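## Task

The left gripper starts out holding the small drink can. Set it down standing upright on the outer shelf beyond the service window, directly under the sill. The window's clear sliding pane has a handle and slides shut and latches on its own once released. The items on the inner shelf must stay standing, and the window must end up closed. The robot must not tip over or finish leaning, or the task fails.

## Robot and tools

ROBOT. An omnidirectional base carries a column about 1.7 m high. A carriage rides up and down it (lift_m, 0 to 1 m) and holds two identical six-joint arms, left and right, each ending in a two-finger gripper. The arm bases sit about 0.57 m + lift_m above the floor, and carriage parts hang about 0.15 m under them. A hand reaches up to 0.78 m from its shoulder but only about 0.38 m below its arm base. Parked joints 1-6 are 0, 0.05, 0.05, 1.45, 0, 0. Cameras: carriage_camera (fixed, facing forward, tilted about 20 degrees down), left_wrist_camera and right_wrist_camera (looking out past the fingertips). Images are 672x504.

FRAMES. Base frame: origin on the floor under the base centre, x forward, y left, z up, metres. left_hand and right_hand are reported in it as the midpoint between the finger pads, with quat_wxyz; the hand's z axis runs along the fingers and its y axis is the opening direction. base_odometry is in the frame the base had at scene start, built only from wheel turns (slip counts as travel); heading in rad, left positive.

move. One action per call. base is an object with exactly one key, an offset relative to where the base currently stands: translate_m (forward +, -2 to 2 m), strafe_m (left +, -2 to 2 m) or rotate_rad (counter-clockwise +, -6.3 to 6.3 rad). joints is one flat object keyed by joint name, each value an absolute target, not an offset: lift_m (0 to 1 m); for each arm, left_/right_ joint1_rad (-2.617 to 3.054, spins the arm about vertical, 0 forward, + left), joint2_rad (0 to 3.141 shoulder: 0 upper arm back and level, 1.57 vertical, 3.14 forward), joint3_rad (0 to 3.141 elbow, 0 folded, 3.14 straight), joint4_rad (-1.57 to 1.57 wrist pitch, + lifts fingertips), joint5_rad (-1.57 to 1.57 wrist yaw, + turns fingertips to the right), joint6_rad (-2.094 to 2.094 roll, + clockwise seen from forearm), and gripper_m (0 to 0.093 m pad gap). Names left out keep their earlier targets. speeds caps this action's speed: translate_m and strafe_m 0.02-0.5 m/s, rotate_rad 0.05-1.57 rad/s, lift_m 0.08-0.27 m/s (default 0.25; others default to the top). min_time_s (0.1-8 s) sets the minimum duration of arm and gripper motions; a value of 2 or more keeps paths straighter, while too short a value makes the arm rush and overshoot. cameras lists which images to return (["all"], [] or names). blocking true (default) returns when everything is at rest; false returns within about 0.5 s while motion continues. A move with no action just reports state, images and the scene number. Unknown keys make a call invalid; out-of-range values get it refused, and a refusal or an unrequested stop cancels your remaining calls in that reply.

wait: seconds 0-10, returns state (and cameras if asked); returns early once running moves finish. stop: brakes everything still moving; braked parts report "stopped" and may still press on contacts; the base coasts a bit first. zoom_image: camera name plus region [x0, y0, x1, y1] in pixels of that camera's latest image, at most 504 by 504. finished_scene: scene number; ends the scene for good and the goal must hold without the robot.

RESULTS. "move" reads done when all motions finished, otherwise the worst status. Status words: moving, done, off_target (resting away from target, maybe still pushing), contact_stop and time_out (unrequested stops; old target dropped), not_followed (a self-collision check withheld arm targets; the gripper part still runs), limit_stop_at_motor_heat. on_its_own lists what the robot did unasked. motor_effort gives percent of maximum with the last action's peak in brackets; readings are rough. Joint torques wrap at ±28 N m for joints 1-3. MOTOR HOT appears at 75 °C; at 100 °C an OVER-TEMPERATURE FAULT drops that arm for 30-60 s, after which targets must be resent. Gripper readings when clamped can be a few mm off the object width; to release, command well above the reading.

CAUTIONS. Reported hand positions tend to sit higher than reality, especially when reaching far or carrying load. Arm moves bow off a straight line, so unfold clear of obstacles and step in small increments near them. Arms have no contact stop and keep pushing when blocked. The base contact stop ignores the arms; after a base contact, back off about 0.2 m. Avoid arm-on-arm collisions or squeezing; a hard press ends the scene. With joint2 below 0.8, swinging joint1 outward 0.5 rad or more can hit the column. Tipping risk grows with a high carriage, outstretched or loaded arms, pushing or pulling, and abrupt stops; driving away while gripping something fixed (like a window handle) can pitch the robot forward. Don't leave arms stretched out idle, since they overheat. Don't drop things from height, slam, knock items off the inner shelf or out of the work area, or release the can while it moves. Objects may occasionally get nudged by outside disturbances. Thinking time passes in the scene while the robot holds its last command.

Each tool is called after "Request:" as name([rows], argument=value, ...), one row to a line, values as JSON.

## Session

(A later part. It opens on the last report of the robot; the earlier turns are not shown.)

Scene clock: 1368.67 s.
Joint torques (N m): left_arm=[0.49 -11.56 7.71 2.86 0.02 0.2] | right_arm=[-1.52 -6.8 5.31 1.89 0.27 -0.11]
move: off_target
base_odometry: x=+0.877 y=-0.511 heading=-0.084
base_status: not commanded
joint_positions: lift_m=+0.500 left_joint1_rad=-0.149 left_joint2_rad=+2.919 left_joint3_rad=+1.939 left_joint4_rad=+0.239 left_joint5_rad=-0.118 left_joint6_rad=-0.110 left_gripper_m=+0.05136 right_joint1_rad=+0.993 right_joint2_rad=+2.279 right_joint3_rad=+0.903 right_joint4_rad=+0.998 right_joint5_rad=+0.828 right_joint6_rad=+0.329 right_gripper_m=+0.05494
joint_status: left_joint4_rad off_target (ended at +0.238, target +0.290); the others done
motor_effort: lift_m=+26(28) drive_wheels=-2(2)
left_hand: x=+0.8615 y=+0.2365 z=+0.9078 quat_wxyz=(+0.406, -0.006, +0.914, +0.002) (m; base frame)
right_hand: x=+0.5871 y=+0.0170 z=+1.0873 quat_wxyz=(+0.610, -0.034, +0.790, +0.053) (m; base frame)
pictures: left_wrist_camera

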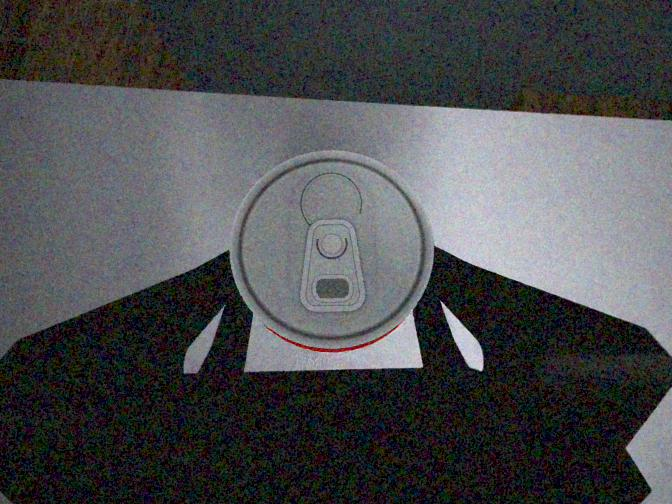

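Request:
move(joints={"left_joint1_rad": -0.142, "left_joint2_rad": 2.955, "left_joint3_rad": 1.990, "left_joint4_rad": 0.296, "left_joint5_rad": -0.105, "left_joint6_rad": -0.097}, min_time_s=1.0, cameras=["left_wrist_camera"])

Scene clock: 1373.07 s.
Joint torques (N m): left_arm=[0.44 -11.48 7.72 2.84 -0.02 0.19] | right_arm=[-1.54 -6.83 5.31 1.89 0.27 -0.11]
move: off_target
base_odometry: x=+0.877 y=-0.511 heading=-0.084
base_status: not commanded
joint_positions: lift_m=+0.500 left_joint1_rad=-0.149 left_joint2_rad=+2.948 left_joint3_rad=+1.959 left_joint4_rad=+0.245 left_joint5_rad=-0.118 left_joint6_rad=-0.110 left_gripper_m=+0.05136 right_joint1_rad=+0.993 right_joint2_rad=+2.279 right_joint3_rad=+0.903 right_joint4_rad=+0.998 right_joint5_rad=+0.828 right_joint6_rad=+0.329 right_gripper_m=+0.05494
joint_status: left_joint4_rad off_target (ended at +0.245, target +0.296); the others done
motor_effort: lift_m=+26(27) drive_wheels=-2(2)
left_hand: x=+0.8612 y=+0.2365 z=+0.8983 quat_wxyz=(+0.405, -0.006, +0.914, +0.002) (m; base frame)
right_hand: x=+0.5871 y=+0.0170 z=+1.0873 quat_wxyz=(+0.610, -0.034, +0.790, +0.053) (m; base frame)
pictures: left_wrist_camera

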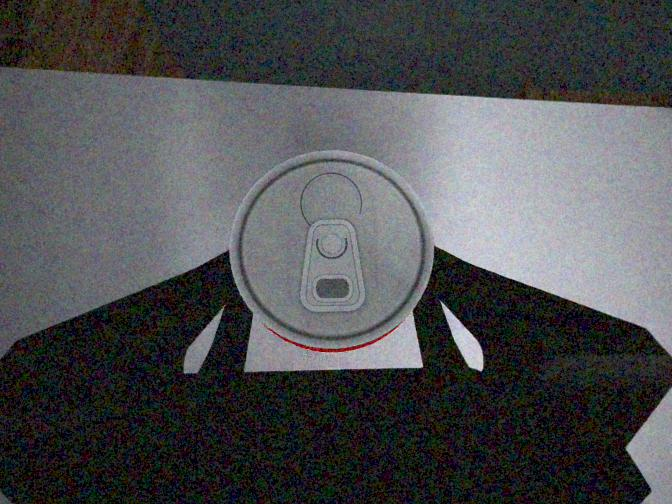

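Request:
move(joints={"left_joint1_rad": -0.142, "left_joint2_rad": 2.980, "left_joint3_rad": 2.008, "left_joint4_rad": 0.302, "left_joint5_rad": -0.105, "left_joint6_rad": -0.097}, min_time_s=1.0, cameras=["left_wrist_camera"])

Scene clock: 1380.20 s.
Joint torques (N m): left_arm=[0.44 -11.14 7.36 2.67 0 0.2] | right_arm=[-1.51 -6.8 5.31 1.89 0.27 -0.11]
move: done
base_odometry: x=+0.877 y=-0.511 heading=-0.084
base_status: not commanded
joint_positions: lift_m=+0.500 left_joint1_rad=-0.149 left_joint2_rad=+2.968 left_joint3_rad=+1.981 left_joint4_rad=+0.265 left_joint5_rad=-0.118 left_joint6_rad=-0.110 left_gripper_m=+0.05136 right_joint1_rad=+0.993 right_joint2_rad=+2.279 right_joint3_rad=+0.903 right_joint4_rad=+0.998 right_joint5_rad=+0.828 right_joint6_rad=+0.329 right_gripper_m=+0.05494
joint_status: all done
motor_effort: lift_m=+25(28) drive_wheels=-2(2)
left_hand: x=+0.8660 y=+0.2358 z=+0.8974 quat_wxyz=(+0.414, -0.007, +0.910, +0.000) (m; base frame)
right_hand: x=+0.5871 y=+0.0170 z=+1.0873 quat_wxyz=(+0.610, -0.034, +0.790, +0.053) (m; base frame)
pictures: left_wrist_camera

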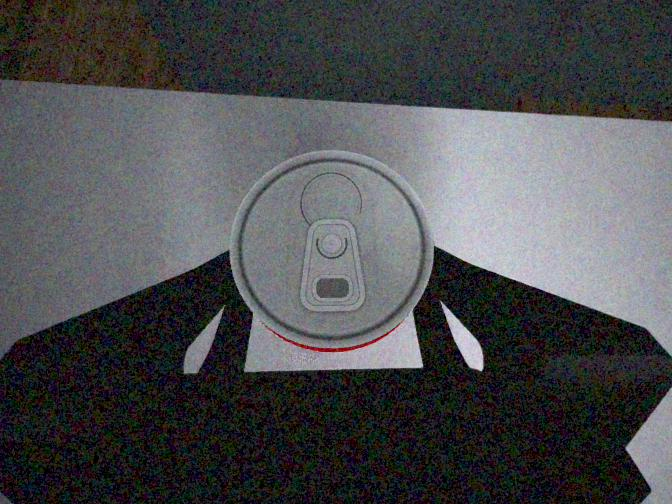

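Request:
move(joints={"left_joint1_rad": -0.142, "left_joint2_rad": 2.990, "left_joint3_rad": 2.012, "left_joint4_rad": 0.283, "left_joint5_rad": -0.105, "left_joint6_rad": -0.097}, min_time_s=0.8, cameras=["left_wrist_camera", "right_wrist_camera"])

Scene clock: 1393.53 s.
Joint torques (N m): left_arm=[0.51 -10.78 7.08 2.5 0.01 0.24] | right_arm=[-1.51 -6.82 5.33 1.89 0.27 -0.11]
move: done
base_odometry: x=+0.877 y=-0.511 heading=-0.084
base_status: not commanded
joint_positions: lift_m=+0.500 left_joint1_rad=-0.149 left_joint2_rad=+2.973 left_joint3_rad=+1.988 left_joint4_rad=+0.265 left_joint5_rad=-0.118 left_joint6_rad=-0.110 left_gripper_m=+0.05136 right_joint1_rad=+0.993 right_joint2_rad=+2.279 right_joint3_rad=+0.903 right_joint4_rad=+0.998 right_joint5_rad=+0.828 right_joint6_rad=+0.329 right_gripper_m=+0.05494
joint_status: all done
motor_effort: lift_m=+26(28) drive_wheels=-2(2)
left_hand: x=+0.8671 y=+0.2356 z=+0.8971 quat_wxyz=(+0.416, -0.007, +0.909, +0.000) (m; base frame)
right_hand: x=+0.5871 y=+0.0170 z=+1.0873 quat_wxyz=(+0.610, -0.034, +0.790, +0.053) (m; base frame)
pictures: left_wrist_camera, right_wrist_camera

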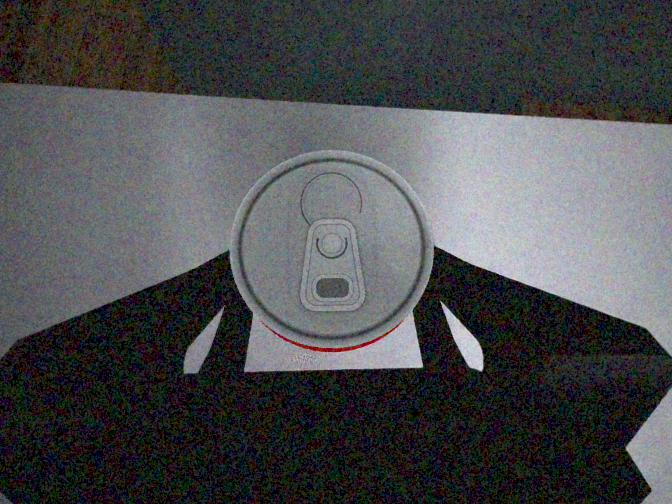

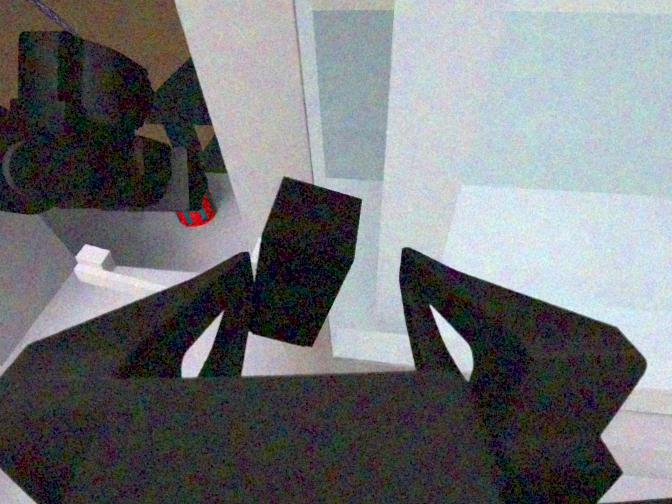

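Request:
move(joints={"left_joint2_rad": 2.982, "left_joint3_rad": 2.016, "left_joint4_rad": 0.288}, min_time_s=0.5, cameras=["left_wrist_camera"])

Request:
move(joints={"left_gripper_m": 0.088}, min_time_s=1.2, cameras=["left_wrist_camera", "right_wrist_camera"])

Scene clock: 1406.33 s.
Joint torques (N m): left_arm=[0.5 -11.44 7.45 2.53 -0.02 0.19] | right_arm=[-1.52 -6.83 5.33 1.89 0.27 -0.11]
move: done
base_odometry: x=+0.877 y=-0.511 heading=-0.084
base_status: not commanded
joint_positions: lift_m=+0.500 left_joint1_rad=-0.149 left_joint2_rad=+2.973 left_joint3_rad=+1.990 left_joint4_rad=+0.265 left_joint5_rad=-0.118 left_joint6_rad=-0.110 left_gripper_m=+0.05136 right_joint1_rad=+0.993 right_joint2_rad=+2.279 right_joint3_rad=+0.903 right_joint4_rad=+0.998 right_joint5_rad=+0.828 right_joint6_rad=+0.329 right_gripper_m=+0.05494
joint_status: all done
motor_effort: lift_m=+23(28) drive_wheels=-2(2)
left_hand: x=+0.8675 y=+0.2356 z=+0.8976 quat_wxyz=(+0.416, -0.007, +0.909, +0.000) (m; base frame)
right_hand: x=+0.5871 y=+0.0170 z=+1.0873 quat_wxyz=(+0.610, -0.034, +0.790, +0.053) (m; base frame)
pictures: left_wrist_camera

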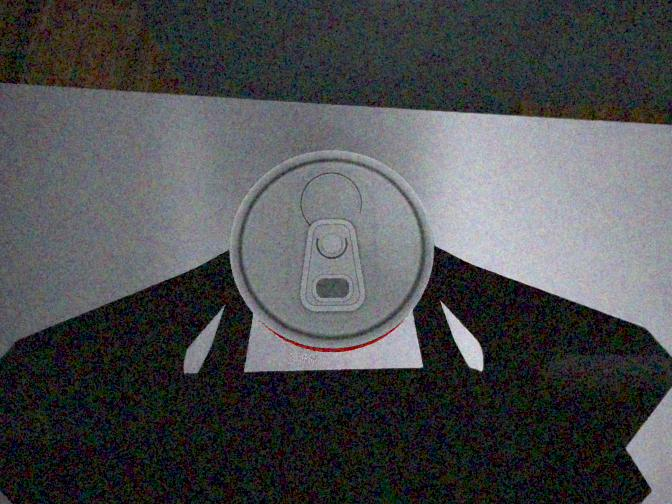

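Scene clock: 1407.83 s.
Joint torques (N m): left_arm=[0.61 -11.34 6.9 2.46 0.01 0.2] | right_arm=[-1.52 -6.8 5.31 1.89 0.27 -0.11]
move: done
base_odometry: x=+0.877 y=-0.511 heading=-0.084
base_status: not commanded
joint_positions: lift_m=+0.500 left_joint1_rad=-0.149 left_joint2_rad=+2.973 left_joint3_rad=+1.994 left_joint4_rad=+0.272 left_joint5_rad=-0.118 left_joint6_rad=-0.110 left_gripper_m=+0.08794 right_joint1_rad=+0.993 right_joint2_rad=+2.279 right_joint3_rad=+0.903 right_joint4_rad=+0.998 right_joint5_rad=+0.828 right_joint6_rad=+0.329 right_gripper_m=+0.05494
joint_status: all done
motor_effort: lift_m=+26(27) drive_wheels=-2(2)
left_hand: x=+0.8699 y=+0.2352 z=+0.9004 quat_wxyz=(+0.421, -0.007, +0.907, -0.001) (m; base frame)
right_hand: x=+0.5871 y=+0.0170 z=+1.0873 quat_wxyz=(+0.610, -0.034, +0.790, +0.053) (m; base frame)
pictures: left_wrist_camera, right_wrist_camera

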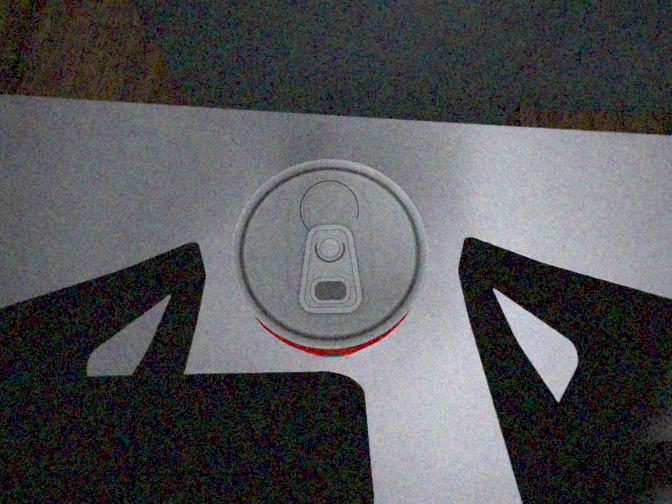

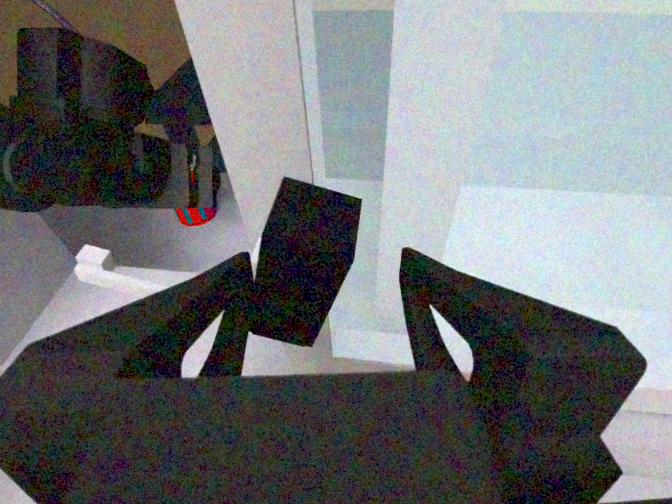

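Request:
move(joints={"left_joint1_rad": -0.168, "left_joint2_rad": 2.51, "left_joint3_rad": 1.40, "left_joint4_rad": 0.40, "left_joint5_rad": -0.124, "left_joint6_rad": -0.114}, min_time_s=1.6, cameras=["left_wrist_camera", "carriage_camera"])

Scene clock: 1418.93 s.
Joint torques (N m): left_arm=[-0.81 -14.22 3.96 2.27 -0.28 0] | right_arm=[-1.54 -6.8 5.31 1.89 0.27 -0.11]
move: done
base_odometry: x=+0.877 y=-0.511 heading=-0.084
base_status: not commanded
joint_positions: lift_m=+0.500 left_joint1_rad=-0.162 left_joint2_rad=+2.557 left_joint3_rad=+1.407 left_joint4_rad=+0.397 left_joint5_rad=-0.114 left_joint6_rad=-0.109 left_gripper_m=+0.08794 right_joint1_rad=+0.993 right_joint2_rad=+2.279 right_joint3_rad=+0.903 right_joint4_rad=+0.998 right_joint5_rad=+0.828 right_joint6_rad=+0.329 right_gripper_m=+0.05494
joint_status: all done
motor_effort: lift_m=+24(28) drive_wheels=-2(2)
left_hand: x=+0.7906 y=+0.2384 z=+0.9642 quat_wxyz=(+0.401, +0.002, +0.916, -0.002) (m; base frame)
right_hand: x=+0.5871 y=+0.0170 z=+1.0873 quat_wxyz=(+0.610, -0.034, +0.790, +0.053) (m; base frame)
pictures: carriage_camera, left_wrist_camera

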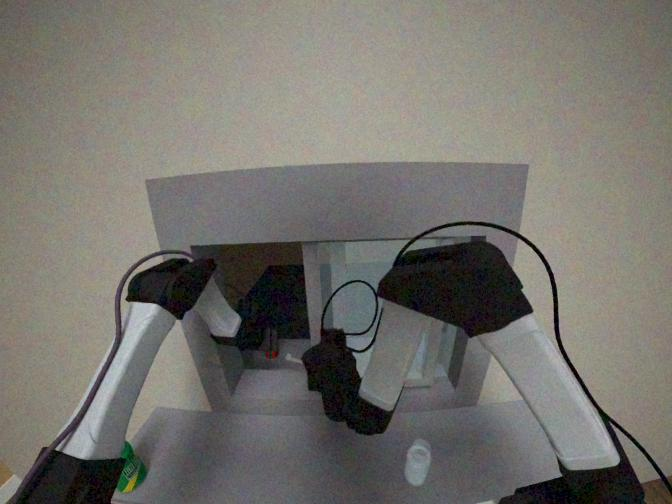

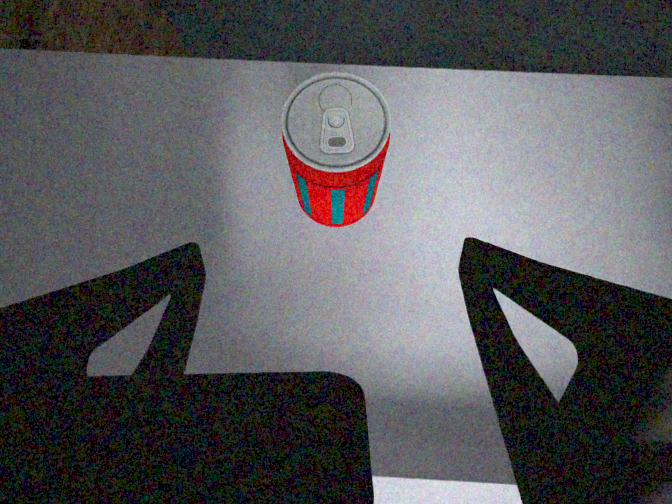

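Request:
move(joints={"left_joint1_rad": -0.272, "left_joint2_rad": 1.77, "left_joint3_rad": 0.525, "left_joint4_rad": 0.52, "left_joint5_rad": -0.199, "left_joint6_rad": -0.186}, min_time_s=1.8, cameras=[])

Request:
move(joints={"left_joint1_rad": -0.337, "left_joint2_rad": 0.551, "left_joint3_rad": 0.686, "left_joint4_rad": -0.877, "left_joint5_rad": 0.0, "left_joint6_rad": 0.0, "left_gripper_m": 0.03}, min_time_s=1.8, cameras=["carriage_camera", "right_wrist_camera"])

Scene clock: 1435.87 s.
Joint torques (N m): left_arm=[-1.06 -7.92 3.58 2.41 -0.37 -0.09] | right_arm=[-1.44 -6.82 5.31 1.89 0.29 -0.11]
move: done
base_odometry: x=+0.877 y=-0.511 heading=-0.084
base_status: not commanded
joint_positions: lift_m=+0.500 left_joint1_rad=-0.263 left_joint2_rad=+1.799 left_joint3_rad=+0.528 left_joint4_rad=+0.503 left_joint5_rad=-0.182 left_joint6_rad=-0.173 left_gripper_m=+0.08794 right_joint1_rad=+0.992 right_joint2_rad=+2.279 right_joint3_rad=+0.903 right_joint4_rad=+0.998 right_joint5_rad=+0.825 right_joint6_rad=+0.329 right_gripper_m=+0.05494
joint_status: all done
motor_effort: lift_m=+25(28) drive_wheels=-2(3)
left_hand: x=+0.6005 y=+0.2418 z=+1.0567 quat_wxyz=(+0.398, +0.006, +0.917, -0.003) (m; base frame)
right_hand: x=+0.5874 y=+0.0170 z=+1.0873 quat_wxyz=(+0.610, -0.034, +0.790, +0.054) (m; base frame)
pictures: none
No camera images: "cameras" was empty.

Scene clock: 1438.13 s.
Joint torques (N m): left_arm=[-0.92 0.17 7.98 2.22 0.11 0.22] | right_arm=[-1.46 -6.82 5.34 1.89 0.29 -0.1]
move: done
base_odometry: x=+0.877 y=-0.511 heading=-0.084
base_status: not commanded
joint_positions: lift_m=+0.500 left_joint1_rad=-0.330 left_joint2_rad=+0.556 left_joint3_rad=+0.661 left_joint4_rad=-0.876 left_joint5_rad=-0.017 left_joint6_rad=-0.013 left_gripper_m=+0.03009 right_joint1_rad=+0.992 right_joint2_rad=+2.279 right_joint3_rad=+0.903 right_joint4_rad=+0.998 right_joint5_rad=+0.825 right_joint6_rad=+0.328 right_gripper_m=+0.05494
joint_status: all done
motor_effort: lift_m=+25(28) drive_wheels=-2(2)
left_hand: x=+0.4203 y=+0.2463 z=+1.2380 quat_wxyz=(+0.385, +0.142, +0.910, -0.059) (m; base frame)
right_hand: x=+0.5874 y=+0.0170 z=+1.0873 quat_wxyz=(+0.610, -0.034, +0.790, +0.054) (m; base frame)
pictures: carriage_camera, right_wrist_camera

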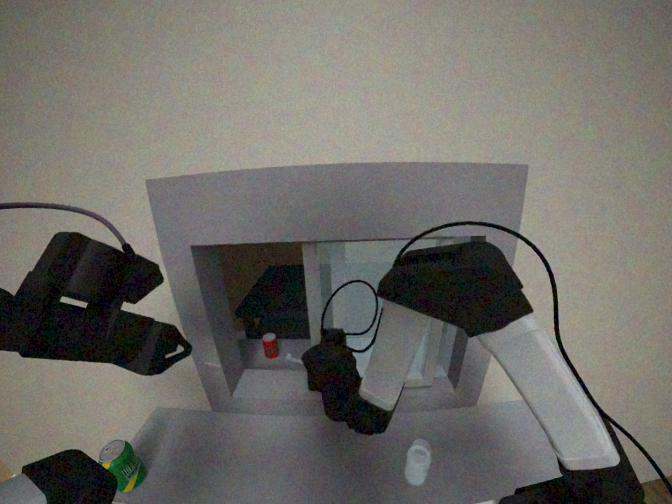

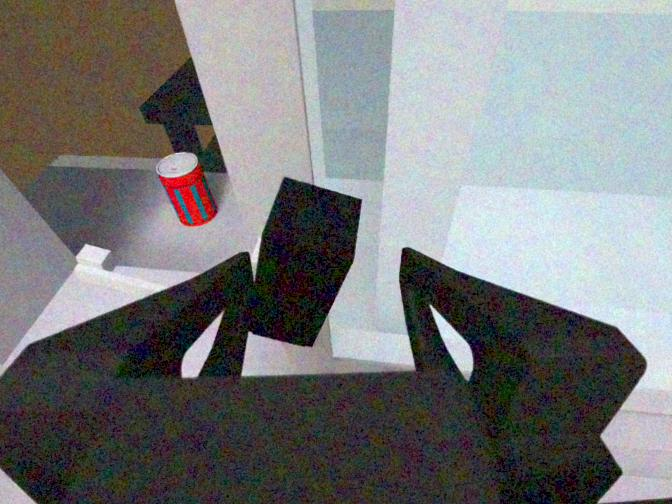

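Request:
move(base={"strafe_m": 0.22}, speeds={"strafe_m": 0.1}, cameras=["carriage_camera", "right_wrist_camera"])

Scene clock: 1450.10 s.
Joint torques (N m): left_arm=[-0.84 0.24 7.95 2.23 0.07 0.21] | right_arm=[-0.8 -6.75 5.03 1.81 0.41 -0.09]
move: done
base_odometry: x=+0.896 y=-0.292 heading=-0.084
base_status: done
joint_positions: lift_m=+0.500 left_joint1_rad=-0.330 left_joint2_rad=+0.556 left_joint3_rad=+0.661 left_joint4_rad=-0.879 left_joint5_rad=-0.014 left_joint6_rad=-0.013 left_gripper_m=+0.03009 right_joint1_rad=+0.984 right_joint2_rad=+2.279 right_joint3_rad=+0.906 right_joint4_rad=+1.006 right_joint5_rad=+0.815 right_joint6_rad=+0.327 right_gripper_m=+0.05494
joint_status: not commanded
motor_effort: lift_m=+24(27) drive_wheels=-3(7)
left_hand: x=+0.4197 y=+0.2460 z=+1.2374 quat_wxyz=(+0.383, +0.143, +0.911, -0.060) (m; base frame)
right_hand: x=+0.5905 y=+0.0174 z=+1.0893 quat_wxyz=(+0.611, -0.032, +0.789, +0.058) (m; base frame)
pictures: carriage_camera, right_wrist_camera

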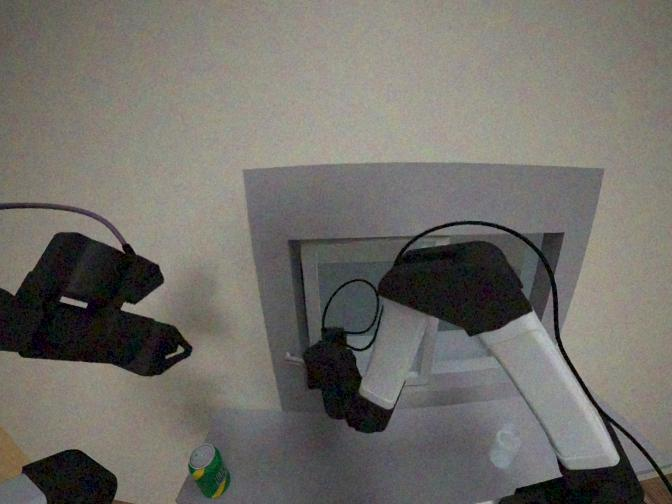

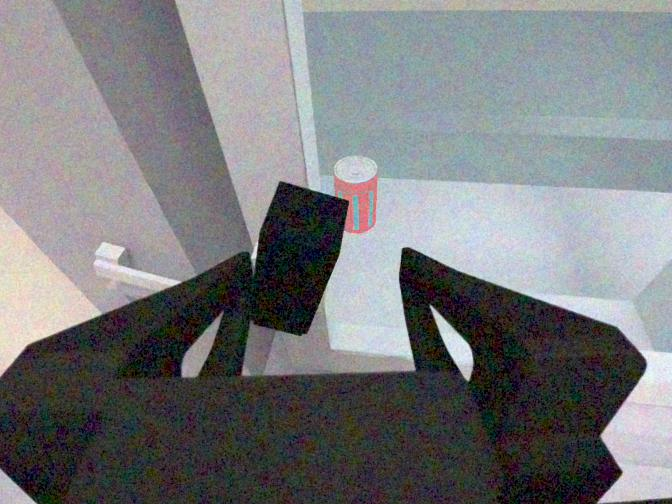

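Request:
move(base={"strafe_m": 0.075}, speeds={"strafe_m": 0.06}, cameras=["carriage_camera", "right_wrist_camera"])

Scene clock: 1454.40 s.
Joint torques (N m): left_arm=[-0.84 0.24 7.97 2.25 0.04 0.2] | right_arm=[-0.23 -7.09 4.92 1.98 -0.1 -0.08]
move: done
base_odometry: x=+0.902 y=-0.217 heading=-0.084
base_status: done
joint_positions: lift_m=+0.500 left_joint1_rad=-0.330 left_joint2_rad=+0.556 left_joint3_rad=+0.661 left_joint4_rad=-0.880 left_joint5_rad=-0.014 left_joint6_rad=-0.013 left_gripper_m=+0.03009 right_joint1_rad=+0.978 right_joint2_rad=+2.282 right_joint3_rad=+0.906 right_joint4_rad=+0.990 right_joint5_rad=+0.865 right_joint6_rad=+0.327 right_gripper_m=+0.05494
joint_status: not commanded
motor_effort: lift_m=+25(28) drive_wheels=-3(7)
left_hand: x=+0.4196 y=+0.2459 z=+1.2374 quat_wxyz=(+0.383, +0.143, +0.911, -0.060) (m; base frame)
right_hand: x=+0.5933 y=+0.0054 z=+1.0872 quat_wxyz=(+0.614, -0.019, +0.788, +0.031) (m; base frame)
pictures: carriage_camera, right_wrist_camera

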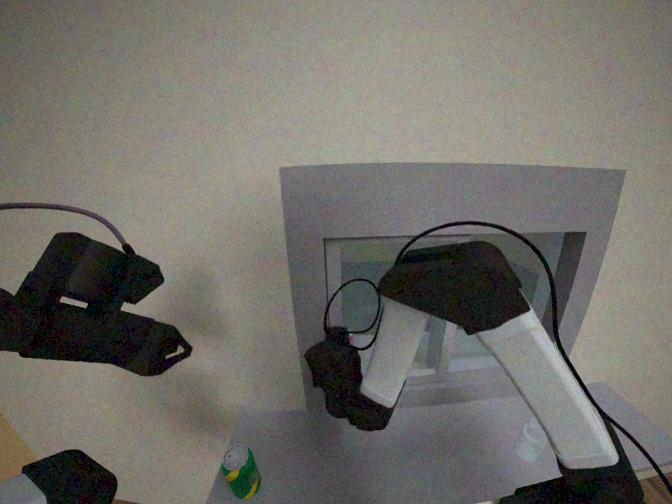

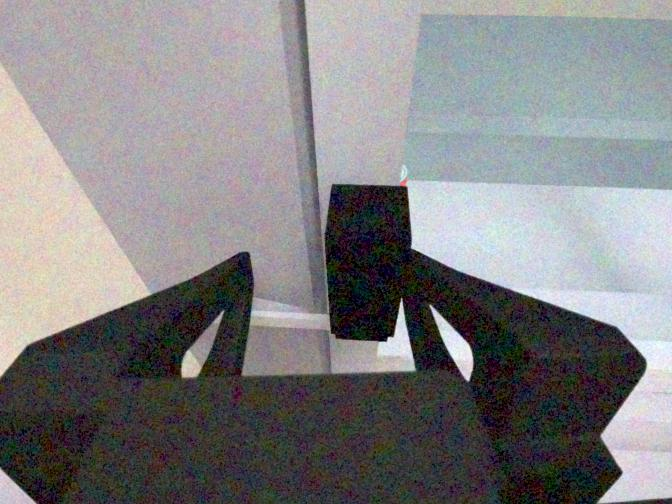

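Request:
move(base={"strafe_m": -0.015}, speeds={"strafe_m": 0.05}, cameras=["carriage_camera", "right_wrist_camera"])

Scene clock: 1461.87 s.
Joint torques (N m): left_arm=[-0.91 0.1 8.05 2.27 0.06 0.2] | right_arm=[-0.23 -7.09 5.03 1.96 0.11 -0.08]
move: done
base_odometry: x=+0.901 y=-0.232 heading=-0.083
base_status: done
joint_positions: lift_m=+0.500 left_joint1_rad=-0.330 left_joint2_rad=+0.556 left_joint3_rad=+0.661 left_joint4_rad=-0.880 left_joint5_rad=-0.013 left_joint6_rad=-0.012 left_gripper_m=+0.03009 right_joint1_rad=+0.978 right_joint2_rad=+2.282 right_joint3_rad=+0.906 right_joint4_rad=+0.990 right_joint5_rad=+0.846 right_joint6_rad=+0.327 right_gripper_m=+0.05494
joint_status: not commanded
motor_effort: lift_m=+28(28) drive_wheels=+0(10)
left_hand: x=+0.4195 y=+0.2459 z=+1.2373 quat_wxyz=(+0.383, +0.143, +0.911, -0.060) (m; base frame)
right_hand: x=+0.5928 y=+0.0085 z=+1.0862 quat_wxyz=(+0.611, -0.025, +0.790, +0.038) (m; base frame)
pictures: carriage_camera, right_wrist_camera

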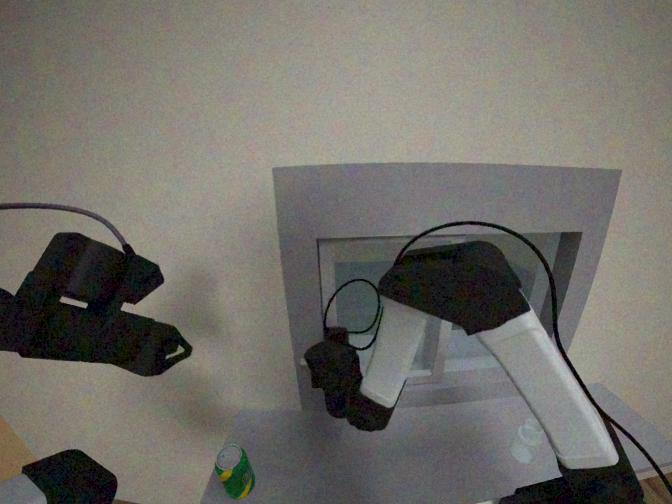

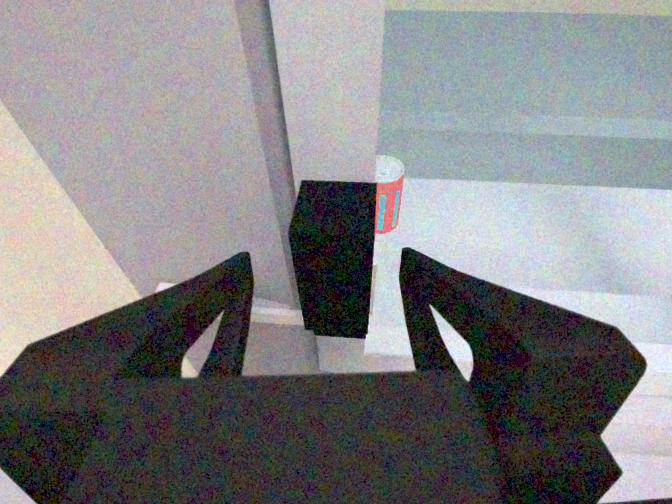

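Request:
move(joints={"right_joint1_rad": 1.400, "right_joint2_rad": 2.02, "right_joint3_rad": 0.59, "right_joint4_rad": 0.762, "right_joint5_rad": 1.14, "right_joint6_rad": 0.623}, min_time_s=1.8, cameras=["carriage_camera", "right_wrist_camera"])

Scene clock: 1478.67 s.
Joint torques (N m): left_arm=[-0.84 0.14 7.9 2.25 0.07 0.21] | right_arm=[0.53 -8.58 2.4 1.48 0.42 0.13]
move: done
base_odometry: x=+0.901 y=-0.232 heading=-0.083
base_status: not commanded
joint_positions: lift_m=+0.500 left_joint1_rad=-0.330 left_joint2_rad=+0.556 left_joint3_rad=+0.661 left_joint4_rad=-0.880 left_joint5_rad=-0.013 left_joint6_rad=-0.012 left_gripper_m=+0.03009 right_joint1_rad=+1.392 right_joint2_rad=+2.052 right_joint3_rad=+0.601 right_joint4_rad=+0.769 right_joint5_rad=+1.131 right_joint6_rad=+0.613 right_gripper_m=+0.05494
joint_status: all done
motor_effort: lift_m=+25(28) drive_wheels=-1(1)
left_hand: x=+0.4195 y=+0.2459 z=+1.2373 quat_wxyz=(+0.383, +0.143, +0.911, -0.060) (m; base frame)
right_hand: x=+0.4363 y=+0.0007 z=+1.0910 quat_wxyz=(+0.603, -0.076, +0.793, +0.046) (m; base frame)
pictures: carriage_camera, right_wrist_camera

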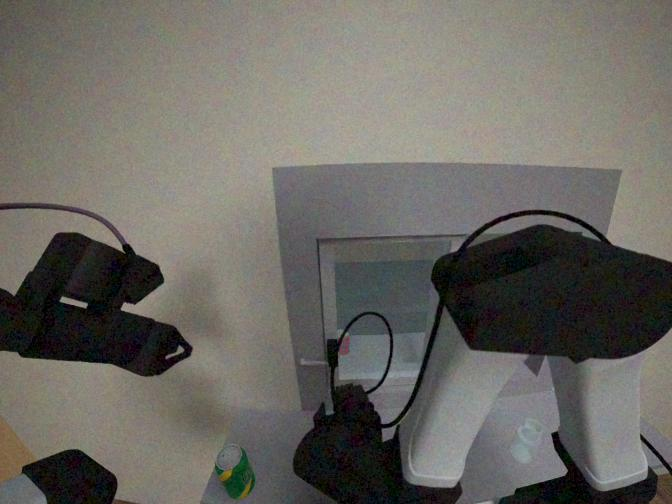

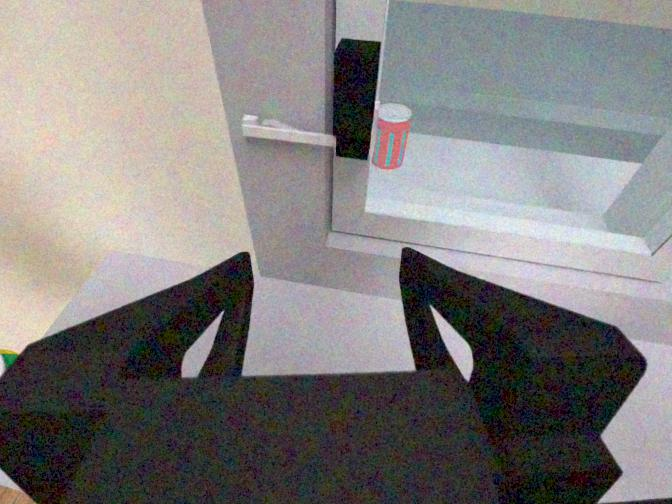

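Request:
zoom_image(camera="right_wrist_camera", region=[220, 20, 440, 240])

Request:
zoom_image(camera="carriage_camera", region=[270, 230, 490, 430])

Scaled by 2.291 from the camera's 672x504 image, which has a finer 960x720 frame.

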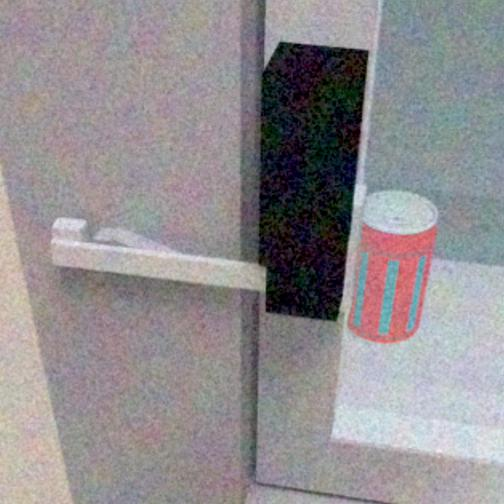

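Scaled by 2.291 from the camera's 672x504 image, which has a finer 960x720 frame.

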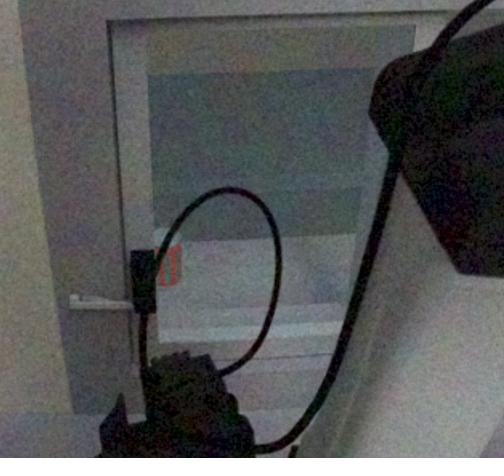

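Request:
finished_scene(scene=1)

The scene is finished: the task was done.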